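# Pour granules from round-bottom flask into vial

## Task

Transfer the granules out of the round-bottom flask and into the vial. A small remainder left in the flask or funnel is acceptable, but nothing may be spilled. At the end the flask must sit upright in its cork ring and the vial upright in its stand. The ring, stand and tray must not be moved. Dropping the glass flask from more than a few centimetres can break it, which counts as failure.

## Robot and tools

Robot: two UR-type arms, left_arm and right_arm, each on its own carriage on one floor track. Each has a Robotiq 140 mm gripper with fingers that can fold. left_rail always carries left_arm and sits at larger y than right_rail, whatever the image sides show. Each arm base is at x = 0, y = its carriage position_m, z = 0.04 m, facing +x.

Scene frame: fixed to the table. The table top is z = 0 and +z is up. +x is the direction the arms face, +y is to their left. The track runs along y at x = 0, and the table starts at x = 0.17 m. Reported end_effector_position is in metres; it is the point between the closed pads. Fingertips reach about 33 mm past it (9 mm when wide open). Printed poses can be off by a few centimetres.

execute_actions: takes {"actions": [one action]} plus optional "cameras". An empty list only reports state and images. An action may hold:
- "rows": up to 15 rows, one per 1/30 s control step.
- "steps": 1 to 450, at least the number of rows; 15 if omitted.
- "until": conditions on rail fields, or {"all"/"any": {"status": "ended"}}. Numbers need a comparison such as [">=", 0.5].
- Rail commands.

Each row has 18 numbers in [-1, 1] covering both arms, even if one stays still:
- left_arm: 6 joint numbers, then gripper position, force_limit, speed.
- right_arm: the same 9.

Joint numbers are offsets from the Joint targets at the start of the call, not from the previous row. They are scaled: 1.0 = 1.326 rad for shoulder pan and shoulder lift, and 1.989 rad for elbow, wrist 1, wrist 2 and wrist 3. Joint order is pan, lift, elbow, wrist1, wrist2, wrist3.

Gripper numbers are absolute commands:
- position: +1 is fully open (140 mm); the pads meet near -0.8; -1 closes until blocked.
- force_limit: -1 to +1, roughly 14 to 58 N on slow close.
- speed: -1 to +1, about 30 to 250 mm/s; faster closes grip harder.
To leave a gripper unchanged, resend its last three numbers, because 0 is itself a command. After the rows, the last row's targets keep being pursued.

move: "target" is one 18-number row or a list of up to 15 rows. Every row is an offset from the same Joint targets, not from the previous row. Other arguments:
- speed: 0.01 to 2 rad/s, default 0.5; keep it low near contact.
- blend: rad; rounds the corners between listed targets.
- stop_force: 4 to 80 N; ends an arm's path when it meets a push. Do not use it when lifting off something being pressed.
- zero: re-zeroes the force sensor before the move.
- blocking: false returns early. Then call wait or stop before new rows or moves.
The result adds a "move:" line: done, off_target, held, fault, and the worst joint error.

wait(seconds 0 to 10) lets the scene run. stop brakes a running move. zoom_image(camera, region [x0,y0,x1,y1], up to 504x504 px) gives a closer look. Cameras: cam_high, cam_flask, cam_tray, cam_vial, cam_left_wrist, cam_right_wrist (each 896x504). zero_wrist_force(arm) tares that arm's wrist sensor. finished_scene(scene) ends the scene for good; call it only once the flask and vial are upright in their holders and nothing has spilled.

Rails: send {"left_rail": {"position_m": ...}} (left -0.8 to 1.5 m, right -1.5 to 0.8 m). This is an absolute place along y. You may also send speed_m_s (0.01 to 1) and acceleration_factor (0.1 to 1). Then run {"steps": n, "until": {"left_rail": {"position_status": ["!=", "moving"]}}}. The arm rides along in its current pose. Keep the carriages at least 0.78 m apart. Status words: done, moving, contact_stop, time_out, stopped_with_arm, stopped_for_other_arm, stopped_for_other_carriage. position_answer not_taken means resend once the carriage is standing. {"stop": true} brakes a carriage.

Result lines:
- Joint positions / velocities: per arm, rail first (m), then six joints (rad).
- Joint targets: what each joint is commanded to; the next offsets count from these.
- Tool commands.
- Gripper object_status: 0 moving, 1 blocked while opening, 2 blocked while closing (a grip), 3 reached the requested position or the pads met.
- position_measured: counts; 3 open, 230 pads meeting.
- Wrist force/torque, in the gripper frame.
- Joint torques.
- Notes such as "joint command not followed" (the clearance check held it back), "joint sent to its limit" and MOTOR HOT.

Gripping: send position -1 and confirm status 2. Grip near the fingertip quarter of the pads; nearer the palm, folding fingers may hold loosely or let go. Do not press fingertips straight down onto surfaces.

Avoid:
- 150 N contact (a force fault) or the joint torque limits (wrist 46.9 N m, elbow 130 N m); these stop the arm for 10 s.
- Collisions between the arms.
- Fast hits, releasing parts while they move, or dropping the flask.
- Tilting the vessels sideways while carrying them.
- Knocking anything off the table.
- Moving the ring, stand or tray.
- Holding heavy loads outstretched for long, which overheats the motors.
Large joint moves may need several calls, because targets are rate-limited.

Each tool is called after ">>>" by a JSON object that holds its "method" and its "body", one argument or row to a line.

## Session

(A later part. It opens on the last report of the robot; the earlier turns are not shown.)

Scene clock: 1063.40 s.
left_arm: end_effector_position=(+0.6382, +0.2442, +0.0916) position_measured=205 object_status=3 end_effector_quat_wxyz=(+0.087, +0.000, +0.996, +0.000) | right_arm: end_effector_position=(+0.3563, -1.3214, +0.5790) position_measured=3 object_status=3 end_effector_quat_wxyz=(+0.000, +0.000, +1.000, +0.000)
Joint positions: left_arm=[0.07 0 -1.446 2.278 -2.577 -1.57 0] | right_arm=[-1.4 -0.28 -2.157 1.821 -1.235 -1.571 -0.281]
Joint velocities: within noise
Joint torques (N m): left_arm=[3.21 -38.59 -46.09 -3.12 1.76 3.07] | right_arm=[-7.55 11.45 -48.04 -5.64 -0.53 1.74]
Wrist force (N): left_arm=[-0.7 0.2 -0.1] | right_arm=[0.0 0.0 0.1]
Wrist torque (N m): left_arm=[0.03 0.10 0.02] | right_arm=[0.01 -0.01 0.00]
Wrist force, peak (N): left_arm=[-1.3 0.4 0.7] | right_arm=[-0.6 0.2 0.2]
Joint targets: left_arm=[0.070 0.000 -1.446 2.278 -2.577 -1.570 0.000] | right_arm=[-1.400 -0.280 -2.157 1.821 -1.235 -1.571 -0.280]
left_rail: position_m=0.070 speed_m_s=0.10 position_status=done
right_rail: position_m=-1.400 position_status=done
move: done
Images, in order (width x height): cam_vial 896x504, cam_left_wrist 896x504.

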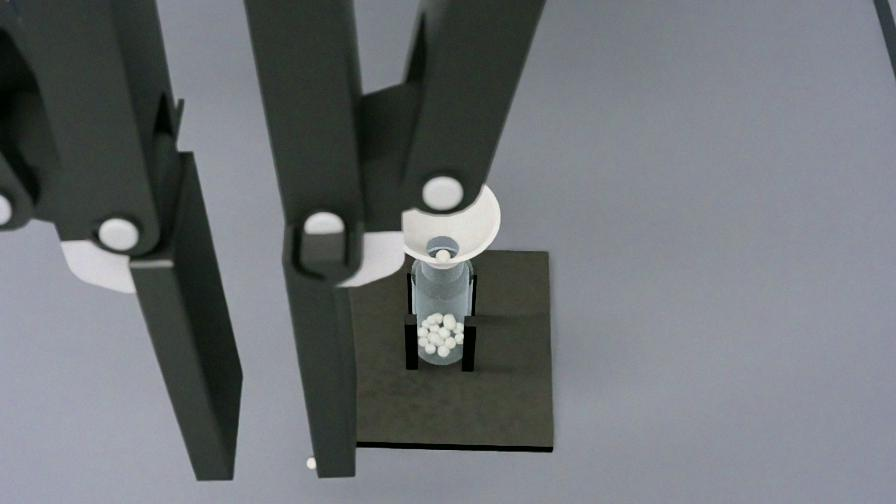

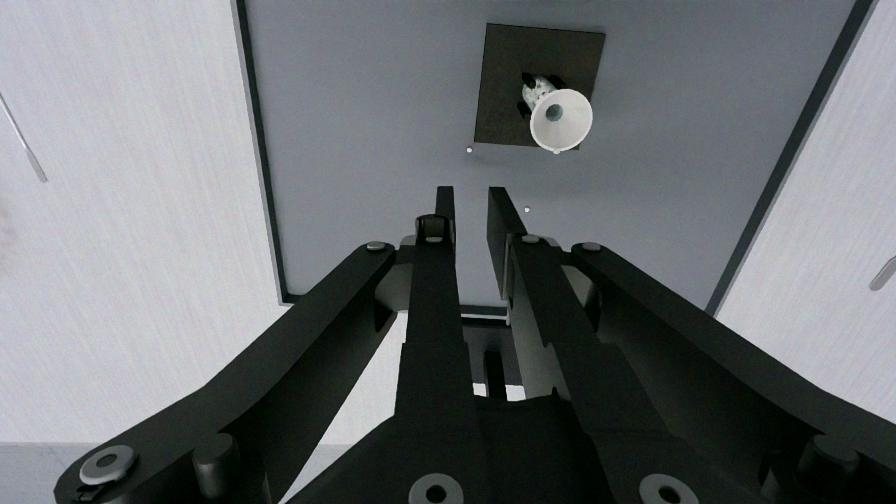

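>>> {"method": "move", "body": {
  "target": [0,-0.0176,-0.0055,0.0172,0,0,-1,-0.5,-1,0,0,0,0,0,0,1,1,1],
  "speed": 0.1,
  "cameras": []
}}

>>> {"method": "execute_actions", "body": {
  "actions": [
    {"rows":[[0,0,0,0,0,0,-1,-0.5,-1,0,0,0,0,0,0,1,1,1]],"left_rail":{"position_m":0.106,"speed_m_s":0.05,"acceleration_factor":0.3},"steps":90,"until":{"left_rail":{"position_status":["!=","moving"]}}}
  ],
  "cameras": ["cam_left_wrist","cam_vial","cam_tray"]
}}

>>> {"method": "zoom_image", "body": {
  "camera": "cam_tray",
  "region": [390, 120, 530, 260]
}}

>>> {"method": "zoom_image", "body": {
  "camera": "cam_left_wrist",
  "region": [400, 80, 540, 220]
}}

Scene clock: 1110.37 s.
left_arm: end_effector_position=(+0.6385, +0.2442, +0.1064) position_measured=231 object_status=3 end_effector_quat_wxyz=(+0.087, +0.000, +0.996, +0.000) | right_arm: end_effector_position=(+0.3563, -1.3214, +0.5790) position_measured=3 object_status=3 end_effector_quat_wxyz=(+0.000, +0.000, +1.000, +0.000)
Joint positions: left_arm=[0.07 0 -1.469 2.267 -2.543 -1.57 0] | right_arm=[-1.4 -0.281 -2.157 1.821 -1.235 -1.571 -0.281]
Joint velocities: within noise
Joint torques (N m): left_arm=[2.89 -59.31 -47.41 -3.28 1.88 3.13] | right_arm=[-8.8 12.38 -48.76 -5.35 -1.04 1.86]
Wrist force (N): left_arm=[-0.6 -0.1 -0.2] | right_arm=[-0.4 0.3 0.0]
Wrist torque (N m): left_arm=[-0.02 0.08 0.02] | right_arm=[0.06 0.08 0.00]
Wrist force, peak (N): left_arm=[-1.1 0.1 -0.3] | right_arm=[-0.3 0.4 0.5]
Joint targets: left_arm=[0.070 0.000 -1.469 2.267 -2.543 -1.570 0.000] | right_arm=[-1.400 -0.280 -2.157 1.821 -1.235 -1.571 -0.280]
left_rail: position_m=0.070 speed_m_s=0.10 position_status=done
right_rail: position_m=-1.400 position_status=done
move: done
No camera images: "cameras" was empty.

Scene clock: 1111.53 s.
left_arm: end_effector_position=(+0.6385, +0.2801, +0.1066) position_measured=231 object_status=3 end_effector_quat_wxyz=(+0.087, +0.000, +0.996, +0.000) | right_arm: end_effector_position=(+0.3563, -1.3214, +0.5790) position_measured=3 object_status=3 end_effector_quat_wxyz=(+0.000, +0.000, +1.000, +0.000)
Joint positions: left_arm=[0.106 0 -1.469 2.267 -2.543 -1.57 0] | right_arm=[-1.4 -0.281 -2.157 1.821 -1.235 -1.571 -0.281]
Joint velocities: within noise
Joint torques (N m): left_arm=[3.79 -60.27 -44.1 -3.68 1.73 3.18] | right_arm=[-9.38 12.42 -48.22 -5.81 -0.55 1.6]
Wrist force (N): left_arm=[-0.7 0.2 0.2] | right_arm=[-0.1 0.2 0.2]
Wrist torque (N m): left_arm=[0.04 0.10 0.01] | right_arm=[0.05 0.02 0.00]
Wrist force, peak (N): left_arm=[-0.7 -0.7 0.3] | right_arm=[-0.2 0.7 0.3]
Joint targets: left_arm=[0.106 0.000 -1.469 2.267 -2.543 -1.570 0.000] | right_arm=[-1.400 -0.280 -2.157 1.821 -1.235 -1.571 -0.280]
left_rail: position_m=0.106 speed_m_s=0.05 position_status=done
right_rail: position_m=-1.400 position_status=done
Images, in order (width x height): cam_tray 896x504, cam_vial 896x504, cam_left_wrist 896x504.

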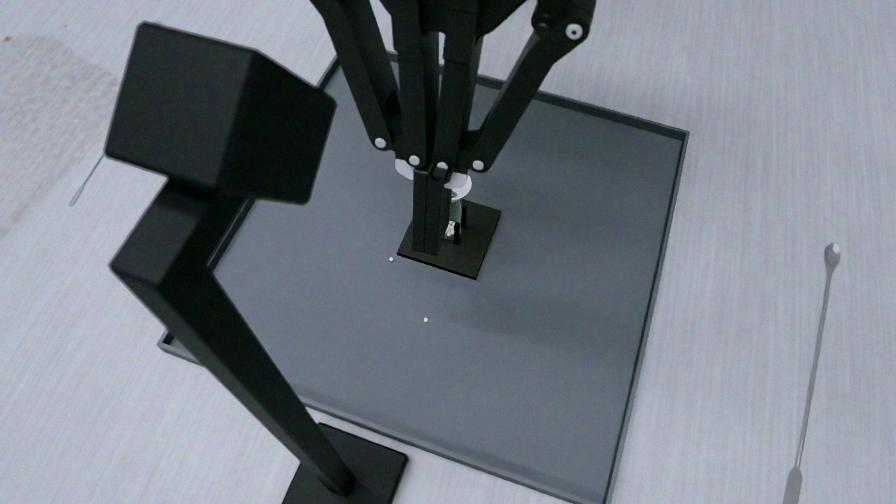

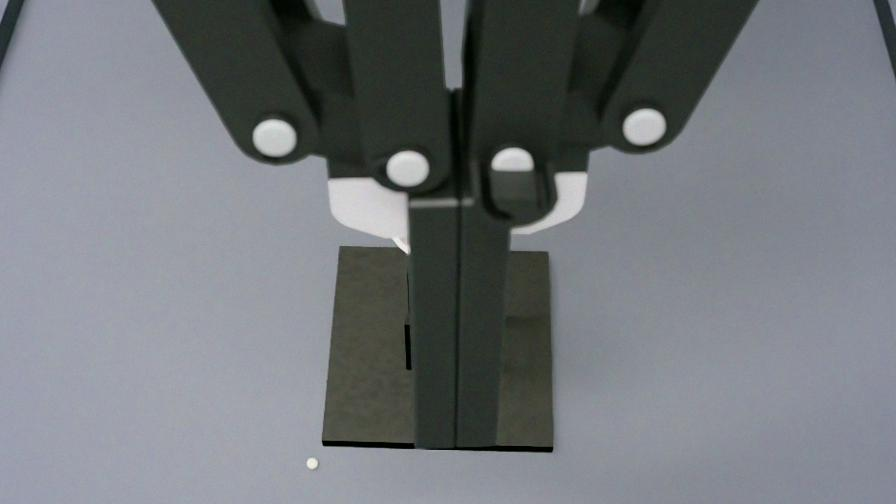

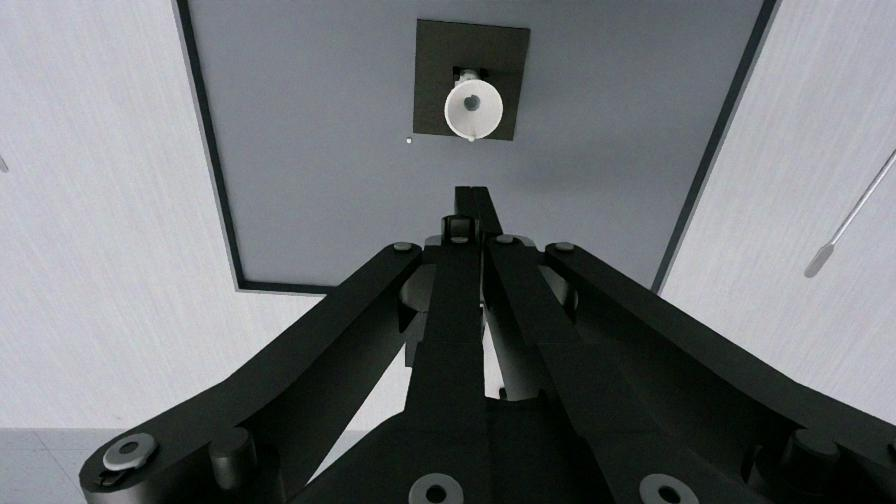

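Scaled by 3.600 from the camera's 896x504 image, which has a finer 1280x720 frame.

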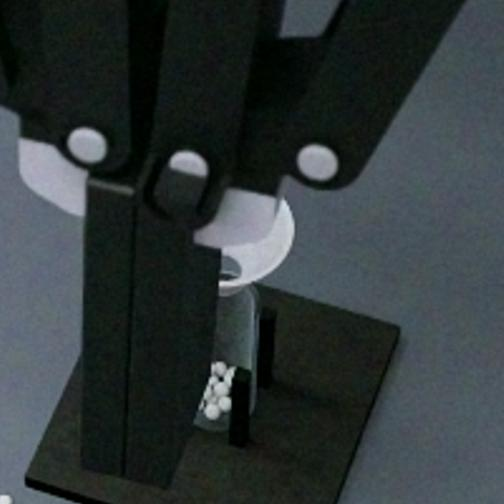

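Scaled by 3.600 from the camera's 896x504 image, which has a finer 1280x720 frame.

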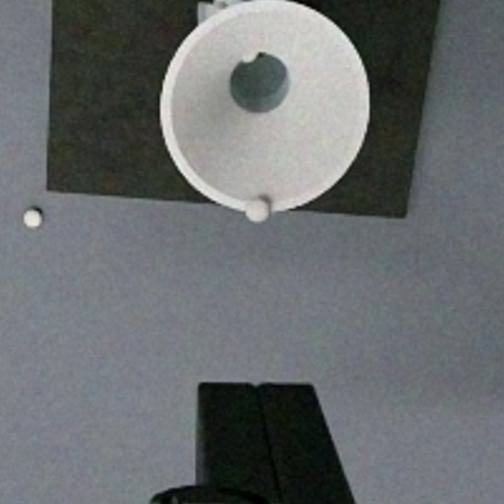

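>>> {"method": "move", "body": {
  "target": [0,-0.0176,0.0115,0.0002,0,0,-1,-0.5,-1,0,0,0,0,0,0,1,1,1],
  "speed": 0.05,
  "cameras": ["cam_tray","cam_vial","cam_left_wrist"]
}}

>>> {"method": "zoom_image", "body": {
  "camera": "cam_tray",
  "region": [410, 140, 510, 240]
}}

>>> {"method": "zoom_image", "body": {
  "camera": "cam_left_wrist",
  "region": [420, 120, 520, 220]
}}

>>> {"method": "zoom_image", "body": {
  "camera": "cam_vial",
  "region": [360, 180, 560, 400]
}}

Scene clock: 1128.13 s.
left_arm: end_effector_position=(+0.6247, +0.2802, +0.1081) position_measured=231 object_status=3 end_effector_quat_wxyz=(+0.087, +0.000, +0.996, +0.000) | right_arm: end_effector_position=(+0.3563, -1.3214, +0.5790) position_measured=3 object_status=3 end_effector_quat_wxyz=(+0.000, +0.000, +1.000, +0.000)
Joint positions: left_arm=[0.106 0 -1.492 2.289 -2.543 -1.57 0] | right_arm=[-1.4 -0.281 -2.157 1.821 -1.235 -1.571 -0.281]
Joint velocities: within noise
Joint torques (N m): left_arm=[3.45 -56.24 -21.91 -3.3 1.57 2.95] | right_arm=[-7.09 10.66 -49.94 -5.42 -0.77 1.93]
Wrist force (N): left_arm=[-0.7 0.2 0.0] | right_arm=[0.1 0.2 0.1]
Wrist torque (N m): left_arm=[0.05 0.10 0.00] | right_arm=[0.05 -0.03 0.00]
Wrist force, peak (N): left_arm=[-1.1 -0.3 0.3] | right_arm=[-0.3 0.7 0.4]
Joint targets: left_arm=[0.106 0.000 -1.493 2.290 -2.543 -1.570 0.000] | right_arm=[-1.400 -0.280 -2.157 1.821 -1.235 -1.571 -0.280]
left_rail: position_m=0.106 speed_m_s=0.05 position_status=done
right_rail: position_m=-1.400 position_status=done
move: done
Images, in order (width x height): cam_tray 896x504, cam_vial 896x504, cam_left_wrist 896x504.

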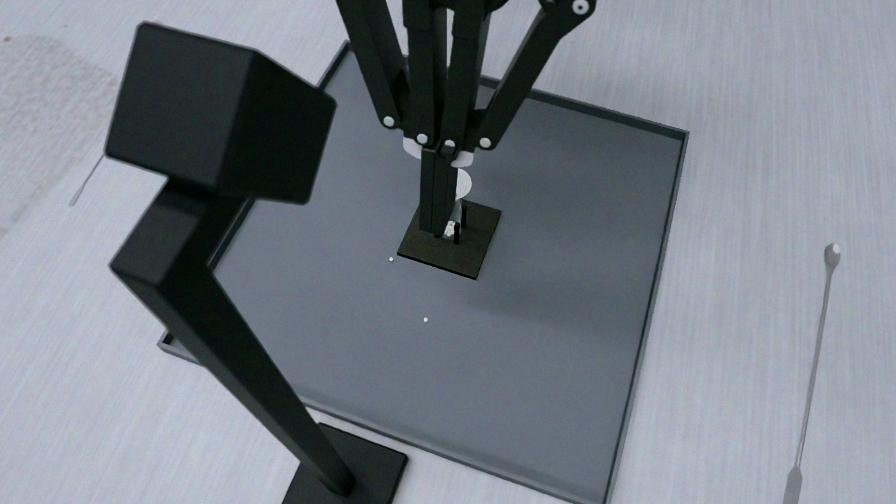

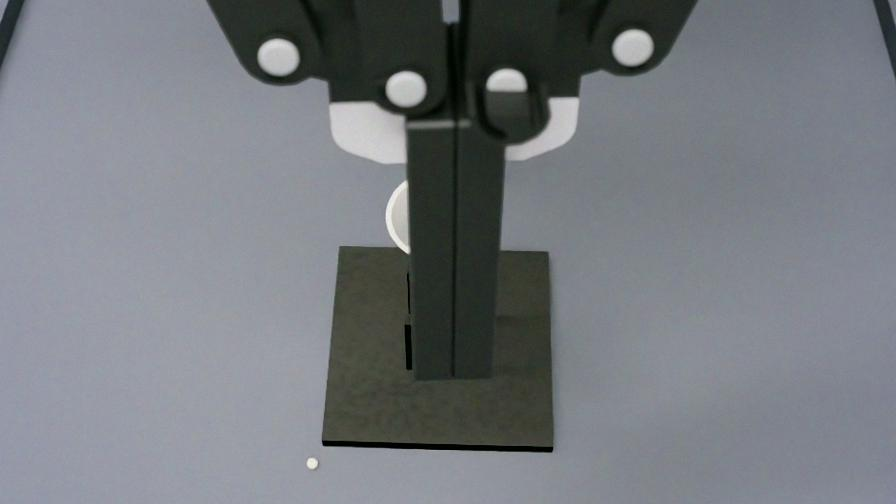

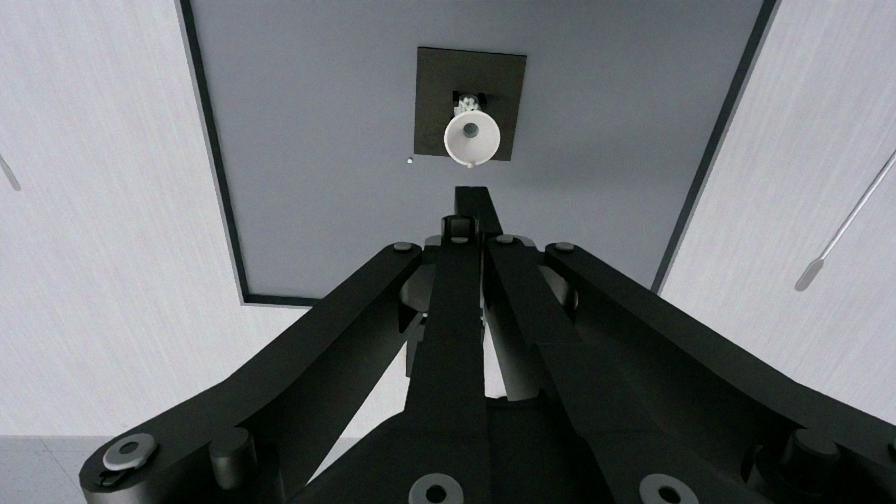

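Scaled by 5.040 from the camera's 896x504 image, which has a finer 1280x720 frame.

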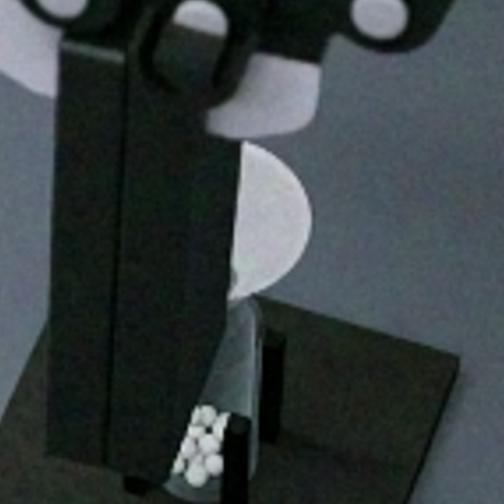

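Scaled by 5.040 from the camera's 896x504 image, which has a finer 1280x720 frame.

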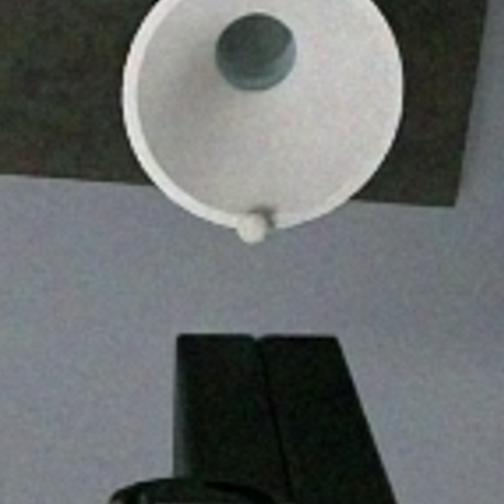

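Scaled by 2.291 from the camera's 896x504 image, which has a finer 1280x720 frame.

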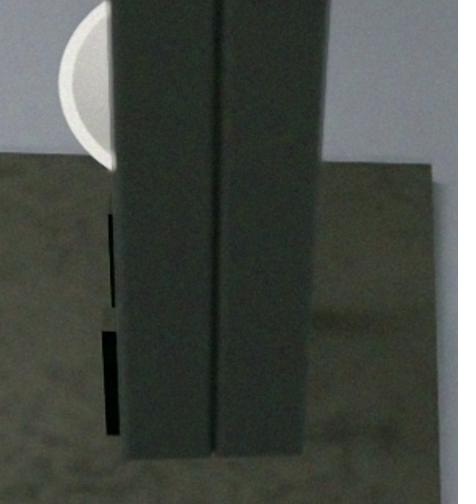

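>>> {"method": "move", "body": {
  "target": [0,-0.0081,0.0072,-0.0018,0,0,-1,-0.5,-1,0,0,0,0,0,0,1,1,1],
  "speed": 0.03,
  "stop_force": 4,
  "cameras": ["cam_tray","cam_left_wrist","cam_vial"]
}}

>>> {"method": "zoom_image", "body": {
  "camera": "cam_tray",
  "region": [410, 140, 510, 240]
}}

>>> {"method": "zoom_image", "body": {
  "camera": "cam_left_wrist",
  "region": [420, 120, 520, 220]
}}

Scene clock: 1176.47 s.
left_arm: end_effector_position=(+0.6164, +0.2802, +0.1071) position_measured=231 object_status=3 end_effector_quat_wxyz=(+0.087, +0.000, +0.996, +0.000) | right_arm: end_effector_position=(+0.3563, -1.3214, +0.5790) position_measured=3 object_status=3 end_effector_quat_wxyz=(+0.000, +0.000, +1.000, +0.000)
Joint positions: left_arm=[0.106 0 -1.503 2.304 -2.546 -1.57 0] | right_arm=[-1.4 -0.281 -2.157 1.821 -1.235 -1.571 -0.28]
Joint velocities: within noise
Joint torques (N m): left_arm=[4.23 -57.43 -25.35 -7.03 1.5 3.1] | right_arm=[-8.59 12.61 -48.61 -4.98 -1.49 1.79]
Wrist force (N): left_arm=[-0.6 0.5 0.3] | right_arm=[-0.2 0.4 0.1]
Wrist torque (N m): left_arm=[0.10 0.08 -0.01] | right_arm=[0.10 0.02 0.00]
Wrist force, peak (N): left_arm=[-1.2 0.3 -0.1] | right_arm=[0.1 0.7 0.2]
Joint targets: left_arm=[0.106 0.000 -1.503 2.304 -2.546 -1.570 0.000] | right_arm=[-1.400 -0.280 -2.157 1.821 -1.235 -1.571 -0.280]
left_rail: position_m=0.106 speed_m_s=0.05 position_status=done
right_rail: position_m=-1.400 position_status=done
move: done
Images, in order (width x height): cam_tray 896x504, cam_vial 896x504, cam_left_wrist 896x504.

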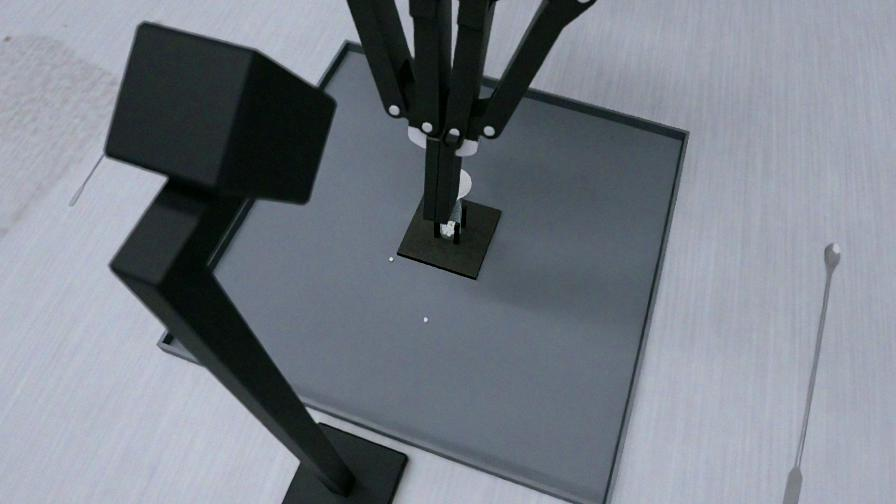

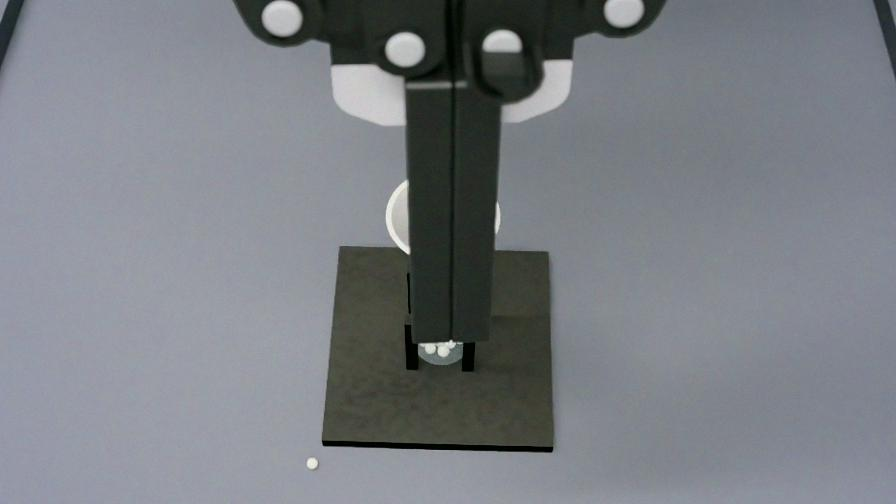

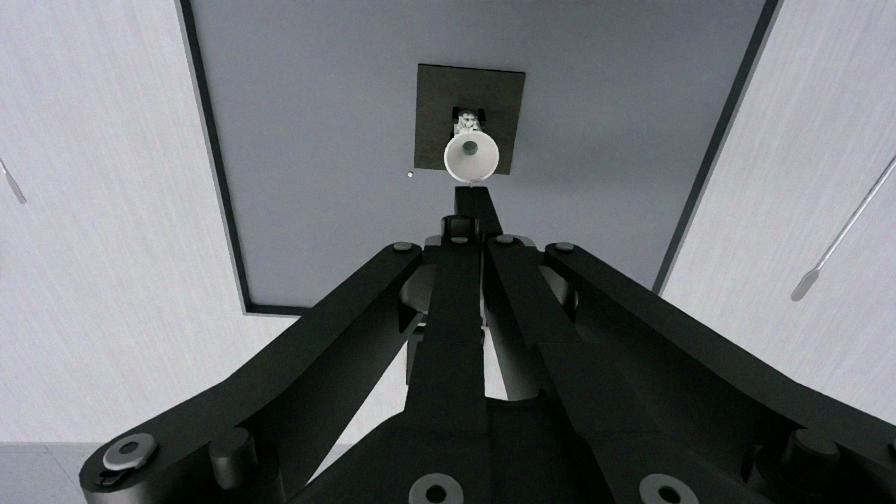

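Scaled by 5.040 from the camera's 896x504 image, which has a finer 1280x720 frame.

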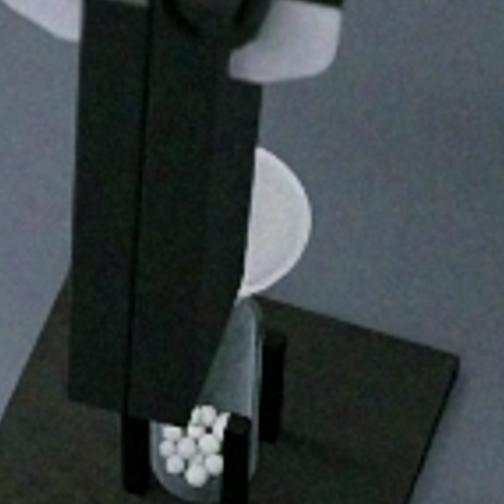

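Scaled by 5.040 from the camera's 896x504 image, which has a finer 1280x720 frame.

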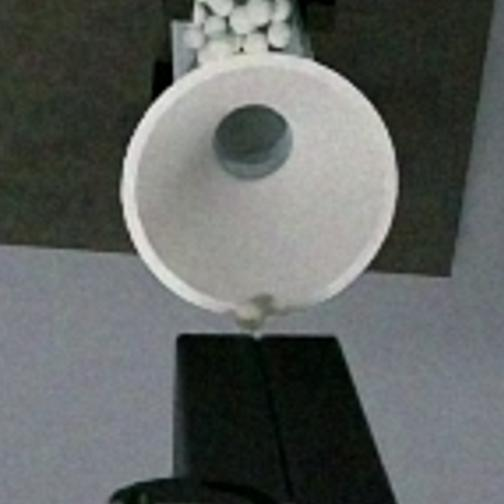

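>>> {"method": "move", "body": {
  "target": [0,-0.0058,0.0043,-0.0004,0,0,-1,-0.5,-1,0,0,0,0,0,0,1,1,1],
  "speed": 0.015,
  "stop_force": 4,
  "cameras": ["cam_tray","cam_left_wrist","cam_vial"]
}}

>>> {"method": "zoom_image", "body": {
  "camera": "cam_tray",
  "region": [410, 140, 510, 240]
}}

>>> {"method": "zoom_image", "body": {
  "camera": "cam_left_wrist",
  "region": [420, 120, 520, 220]
}}

Scene clock: 1186.90 s.
left_arm: end_effector_position=(+0.6113, +0.2802, +0.1071) position_measured=231 object_status=3 end_effector_quat_wxyz=(+0.087, +0.000, +0.996, +0.000) | right_arm: end_effector_position=(+0.3563, -1.3214, +0.5790) position_measured=3 object_status=3 end_effector_quat_wxyz=(+0.000, +0.000, +1.000, +0.000)
Joint positions: left_arm=[0.106 0 -1.511 2.313 -2.547 -1.57 0] | right_arm=[-1.4 -0.28 -2.157 1.821 -1.235 -1.571 -0.281]
Joint velocities: within noise
Joint torques (N m): left_arm=[2.42 -57.16 -24.76 -6.76 1.65 2.76] | right_arm=[-8.13 8.62 -48.2 -5.97 -0.55 1.98]
Wrist force (N): left_arm=[-0.6 0.3 0.0] | right_arm=[-0.4 0.3 0.3]
Wrist torque (N m): left_arm=[0.05 0.07 -0.01] | right_arm=[0.07 0.07 0.00]
Wrist force, peak (N): left_arm=[-1.0 0.3 -0.4] | right_arm=[-0.5 0.8 0.1]
Joint targets: left_arm=[0.106 0.000 -1.511 2.313 -2.547 -1.570 0.000] | right_arm=[-1.400 -0.280 -2.157 1.821 -1.235 -1.571 -0.280]
left_rail: position_m=0.106 speed_m_s=0.05 position_status=done
right_rail: position_m=-1.400 position_status=done
move: done
Images, in order (width x height): cam_tray 896x504, cam_vial 896x504, cam_left_wrist 896x504.

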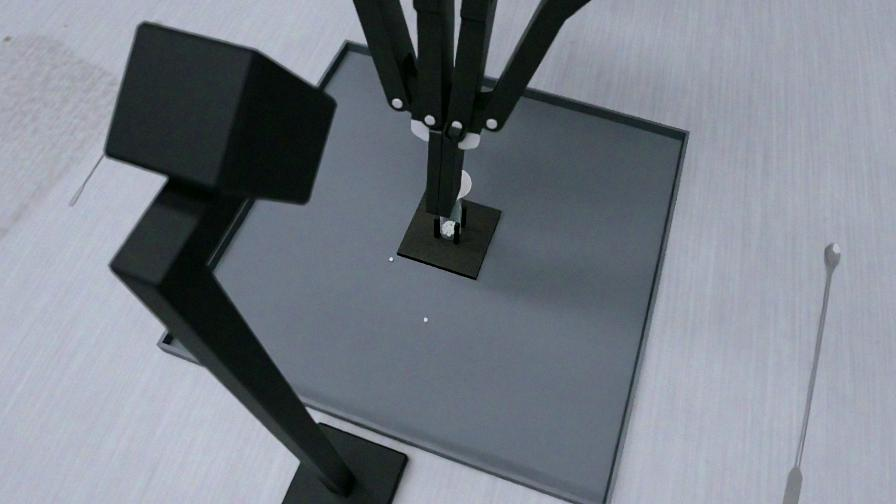

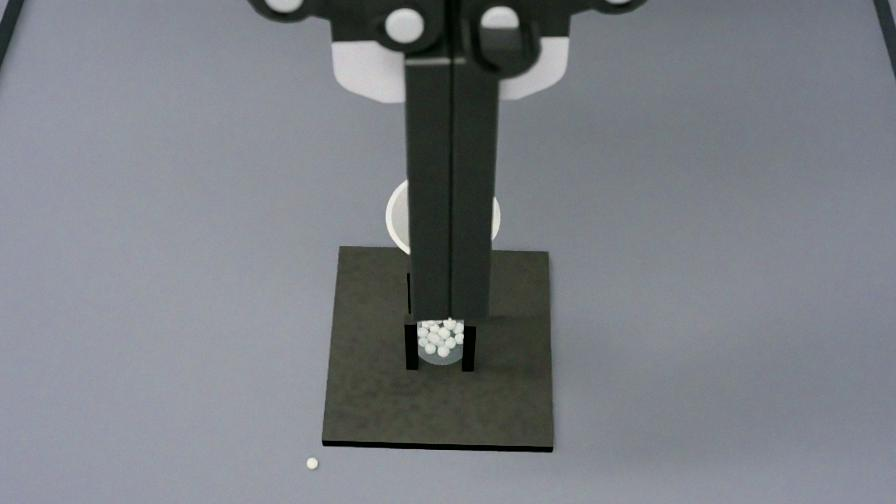

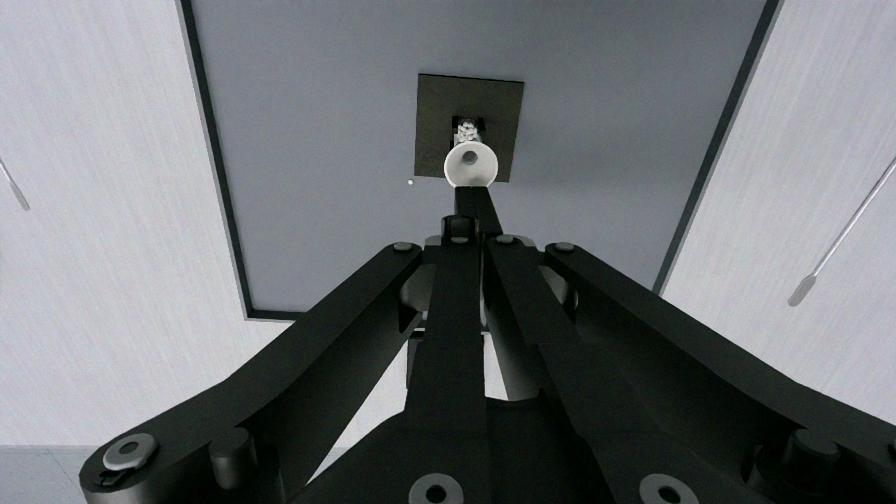

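Scaled by 5.040 from the camera's 896x504 image, which has a finer 1280x720 frame.

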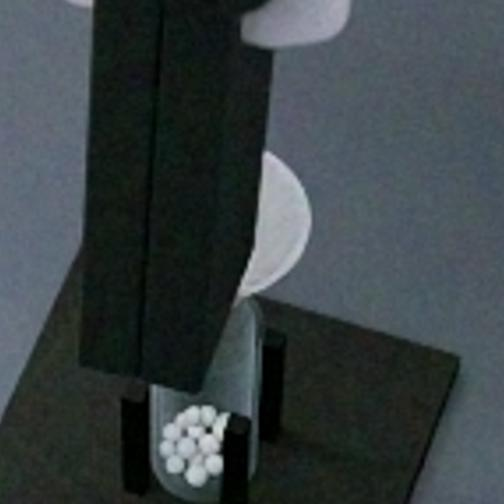

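Scaled by 5.040 from the camera's 896x504 image, which has a finer 1280x720 frame.

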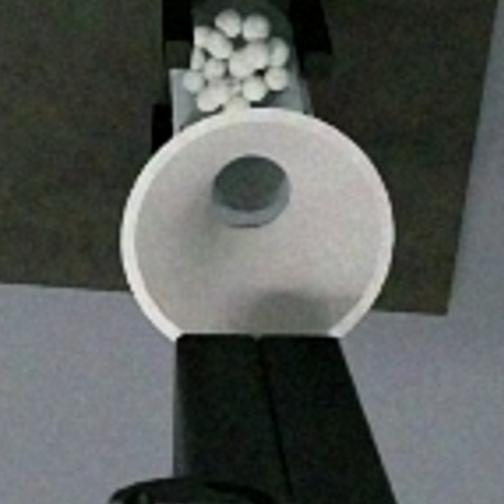

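>>> {"method": "move", "body": {
  "target": [
    [0,0.0139,-0.0115,0.0022,0,0,-1,-0.5,-1,0,0,0,0,0,0,1,1,1],
    [0,0.0315,-0.023,0.002,0,0,-1,-0.5,-1,0,0,0,0,0,0,1,1,1]
  ],
  "speed": 0.08,
  "blend": 0.005,
  "cameras": ["cam_tray","cam_left_wrist","cam_vial"]
}}

>>> {"method": "zoom_image", "body": {
  "camera": "cam_left_wrist",
  "region": [400, 20, 560, 180]
}}

Scene clock: 1194.57 s.
left_arm: end_effector_position=(+0.6382, +0.2802, +0.1066) position_measured=231 object_status=3 end_effector_quat_wxyz=(+0.087, +0.000, +0.996, +0.000) | right_arm: end_effector_position=(+0.3563, -1.3214, +0.5790) position_measured=3 object_status=3 end_effector_quat_wxyz=(+0.000, +0.000, +1.000, +0.000)
Joint positions: left_arm=[0.106 0 -1.47 2.267 -2.543 -1.57 0] | right_arm=[-1.4 -0.28 -2.157 1.821 -1.235 -1.571 -0.28]
Joint velocities: within noise
Joint torques (N m): left_arm=[3.01 -34.24 -48.67 -3.87 1.58 2.85] | right_arm=[-8.67 10.11 -48.58 -5.49 -0.84 1.94]
Wrist force (N): left_arm=[-0.4 -0.1 0.0] | right_arm=[-0.2 0.1 0.2]
Wrist torque (N m): left_arm=[-0.03 0.04 0.02] | right_arm=[0.04 0.02 0.00]
Wrist force, peak (N): left_arm=[-1.4 0.3 0.0] | right_arm=[0.0 0.8 0.1]
Joint targets: left_arm=[0.106 0.000 -1.469 2.267 -2.543 -1.570 0.000] | right_arm=[-1.400 -0.280 -2.157 1.821 -1.235 -1.571 -0.280]
left_rail: position_m=0.106 speed_m_s=0.05 position_status=done
right_rail: position_m=-1.400 position_status=done
move: done
Images, in order (width x height): cam_tray 896x504, cam_vial 896x504, cam_left_wrist 896x504.

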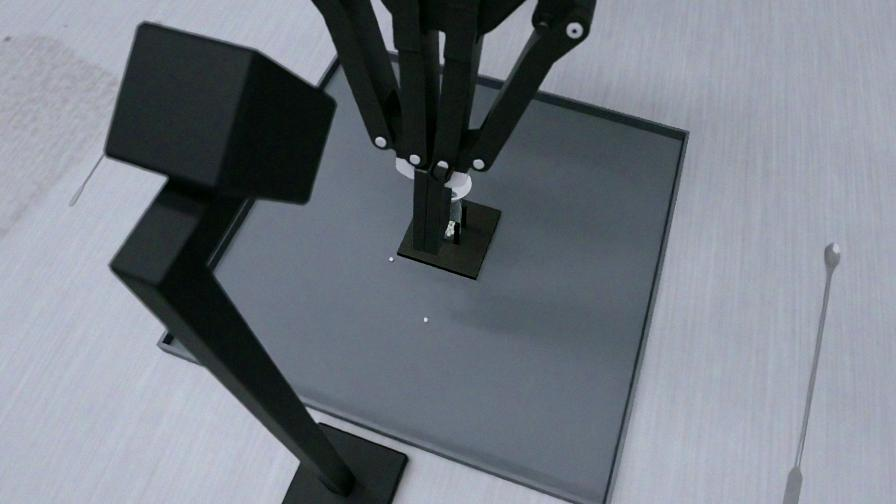

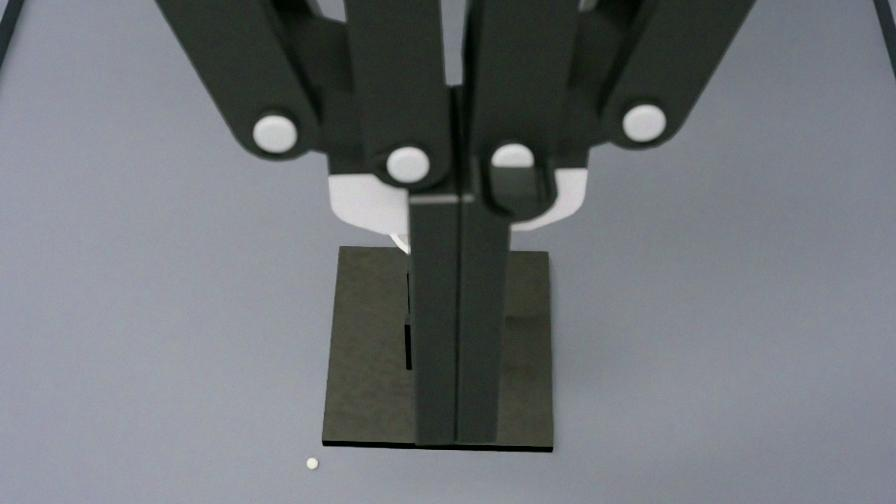

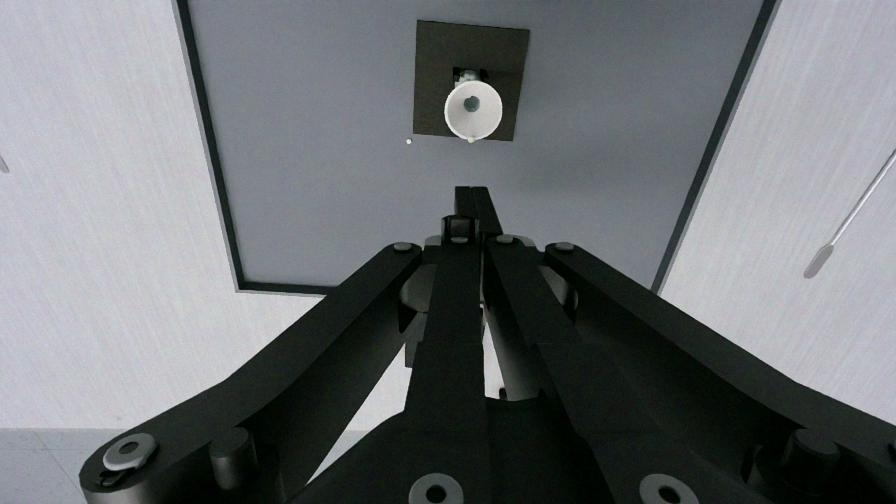

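Scaled by 3.150 from the camera's 896x504 image, which has a finer 1280x720 frame.

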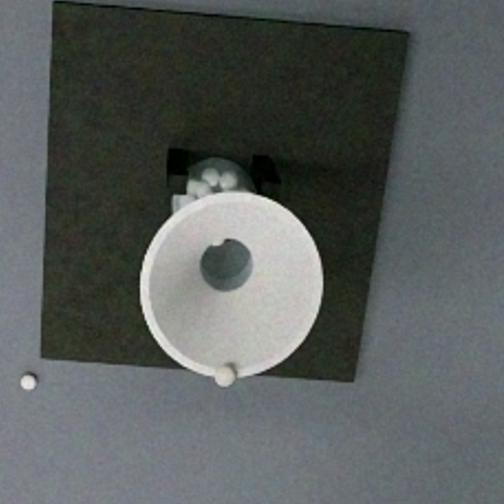

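>>> {"method": "move", "body": {
  "target": [
    [0,-0.0235,0.0193,-0.0036,0,0,-1,-0.5,-1,0,0,0,0,0,0,1,1,1],
    [0,-0.0305,0.0244,-0.0041,0,0,-1,-0.5,-1,0,0,0,0,0,0,1,1,1]
  ],
  "speed": [0.04,0.015],
  "stop_force": 4,
  "cameras": ["cam_tray","cam_left_wrist","cam_vial"]
}}

>>> {"method": "zoom_image", "body": {
  "camera": "cam_left_wrist",
  "region": [420, 120, 520, 220]
}}

>>> {"method": "zoom_image", "body": {
  "camera": "cam_vial",
  "region": [360, 150, 520, 390]
}}

Scene clock: 1211.27 s.
left_arm: end_effector_position=(+0.6105, +0.2802, +0.1054) position_measured=231 object_status=3 end_effector_quat_wxyz=(+0.087, +0.000, +0.996, +0.000) | right_arm: end_effector_position=(+0.3563, -1.3214, +0.5790) position_measured=3 object_status=3 end_effector_quat_wxyz=(+0.000, +0.000, +1.000, +0.000)
Joint positions: left_arm=[0.106 0 -1.51 2.316 -2.551 -1.57 0] | right_arm=[-1.4 -0.281 -2.157 1.821 -1.235 -1.571 -0.281]
Joint velocities: within noise
Joint torques (N m): left_arm=[2.15 -56.82 -24.26 -7.2 1.59 2.81] | right_arm=[-9.12 13.11 -48.61 -5.54 -1.16 2.03]
Wrist force (N): left_arm=[-0.3 0.3 0.0] | right_arm=[-0.4 0.2 0.4]
Wrist torque (N m): left_arm=[0.07 0.00 -0.01] | right_arm=[0.05 0.09 0.00]
Wrist force, peak (N): left_arm=[-1.2 0.6 0.1] | right_arm=[-0.2 0.5 0.3]
Joint targets: left_arm=[0.106 0.000 -1.510 2.316 -2.551 -1.570 0.000] | right_arm=[-1.400 -0.280 -2.157 1.821 -1.235 -1.571 -0.280]
left_rail: position_m=0.106 speed_m_s=0.05 position_status=done
right_rail: position_m=-1.400 position_status=done
move: done
Images, in order (width x height): cam_tray 896x504, cam_vial 896x504, cam_left_wrist 896x504.

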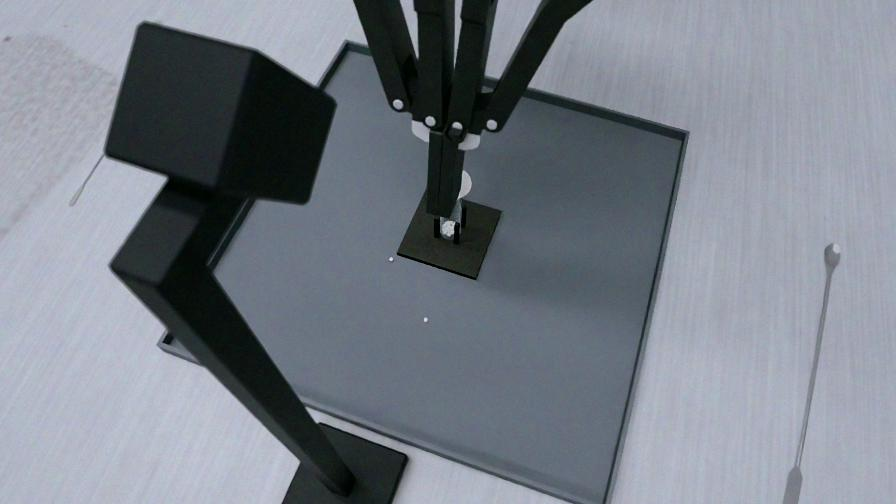

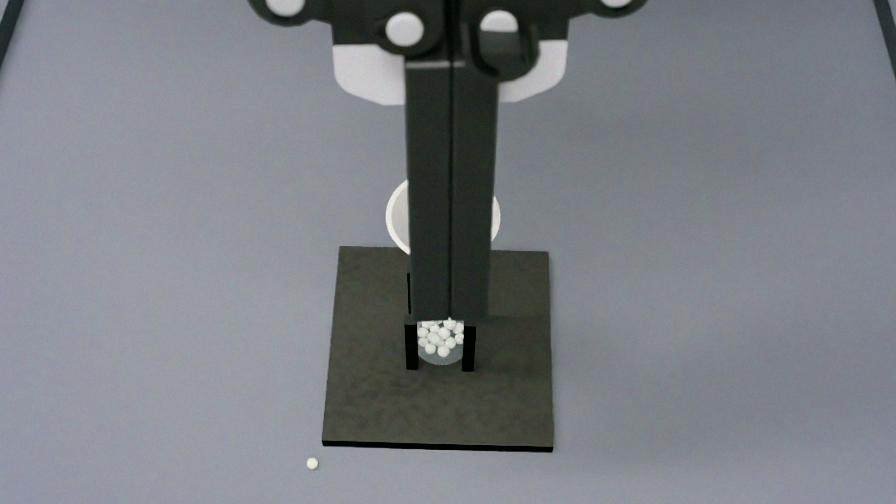

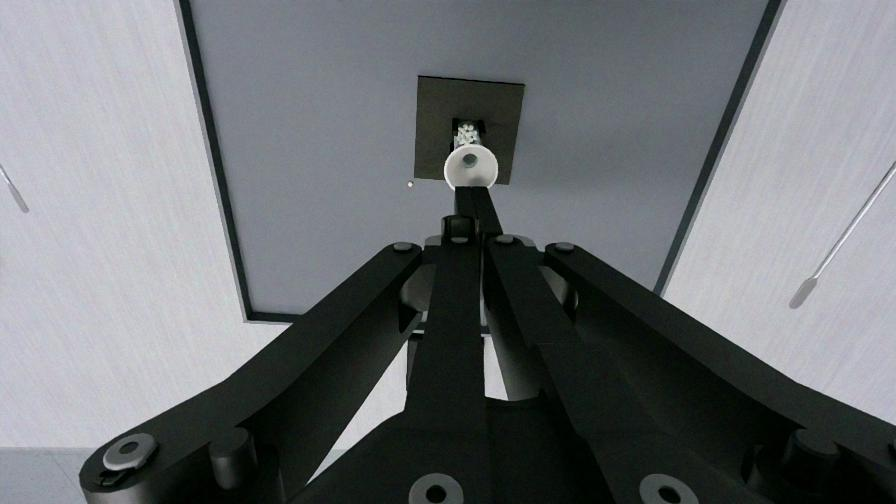

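Scaled by 5.040 from the camera's 896x504 image, which has a finer 1280x720 frame.

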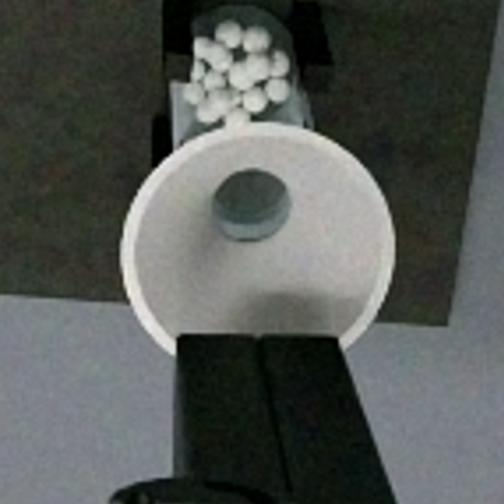

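Scaled by 2.100 from the camera's 896x504 image, which has a finer 1280x720 frame.

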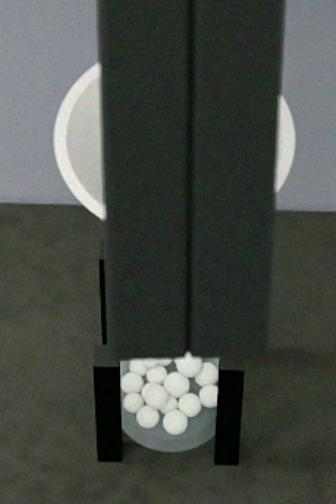

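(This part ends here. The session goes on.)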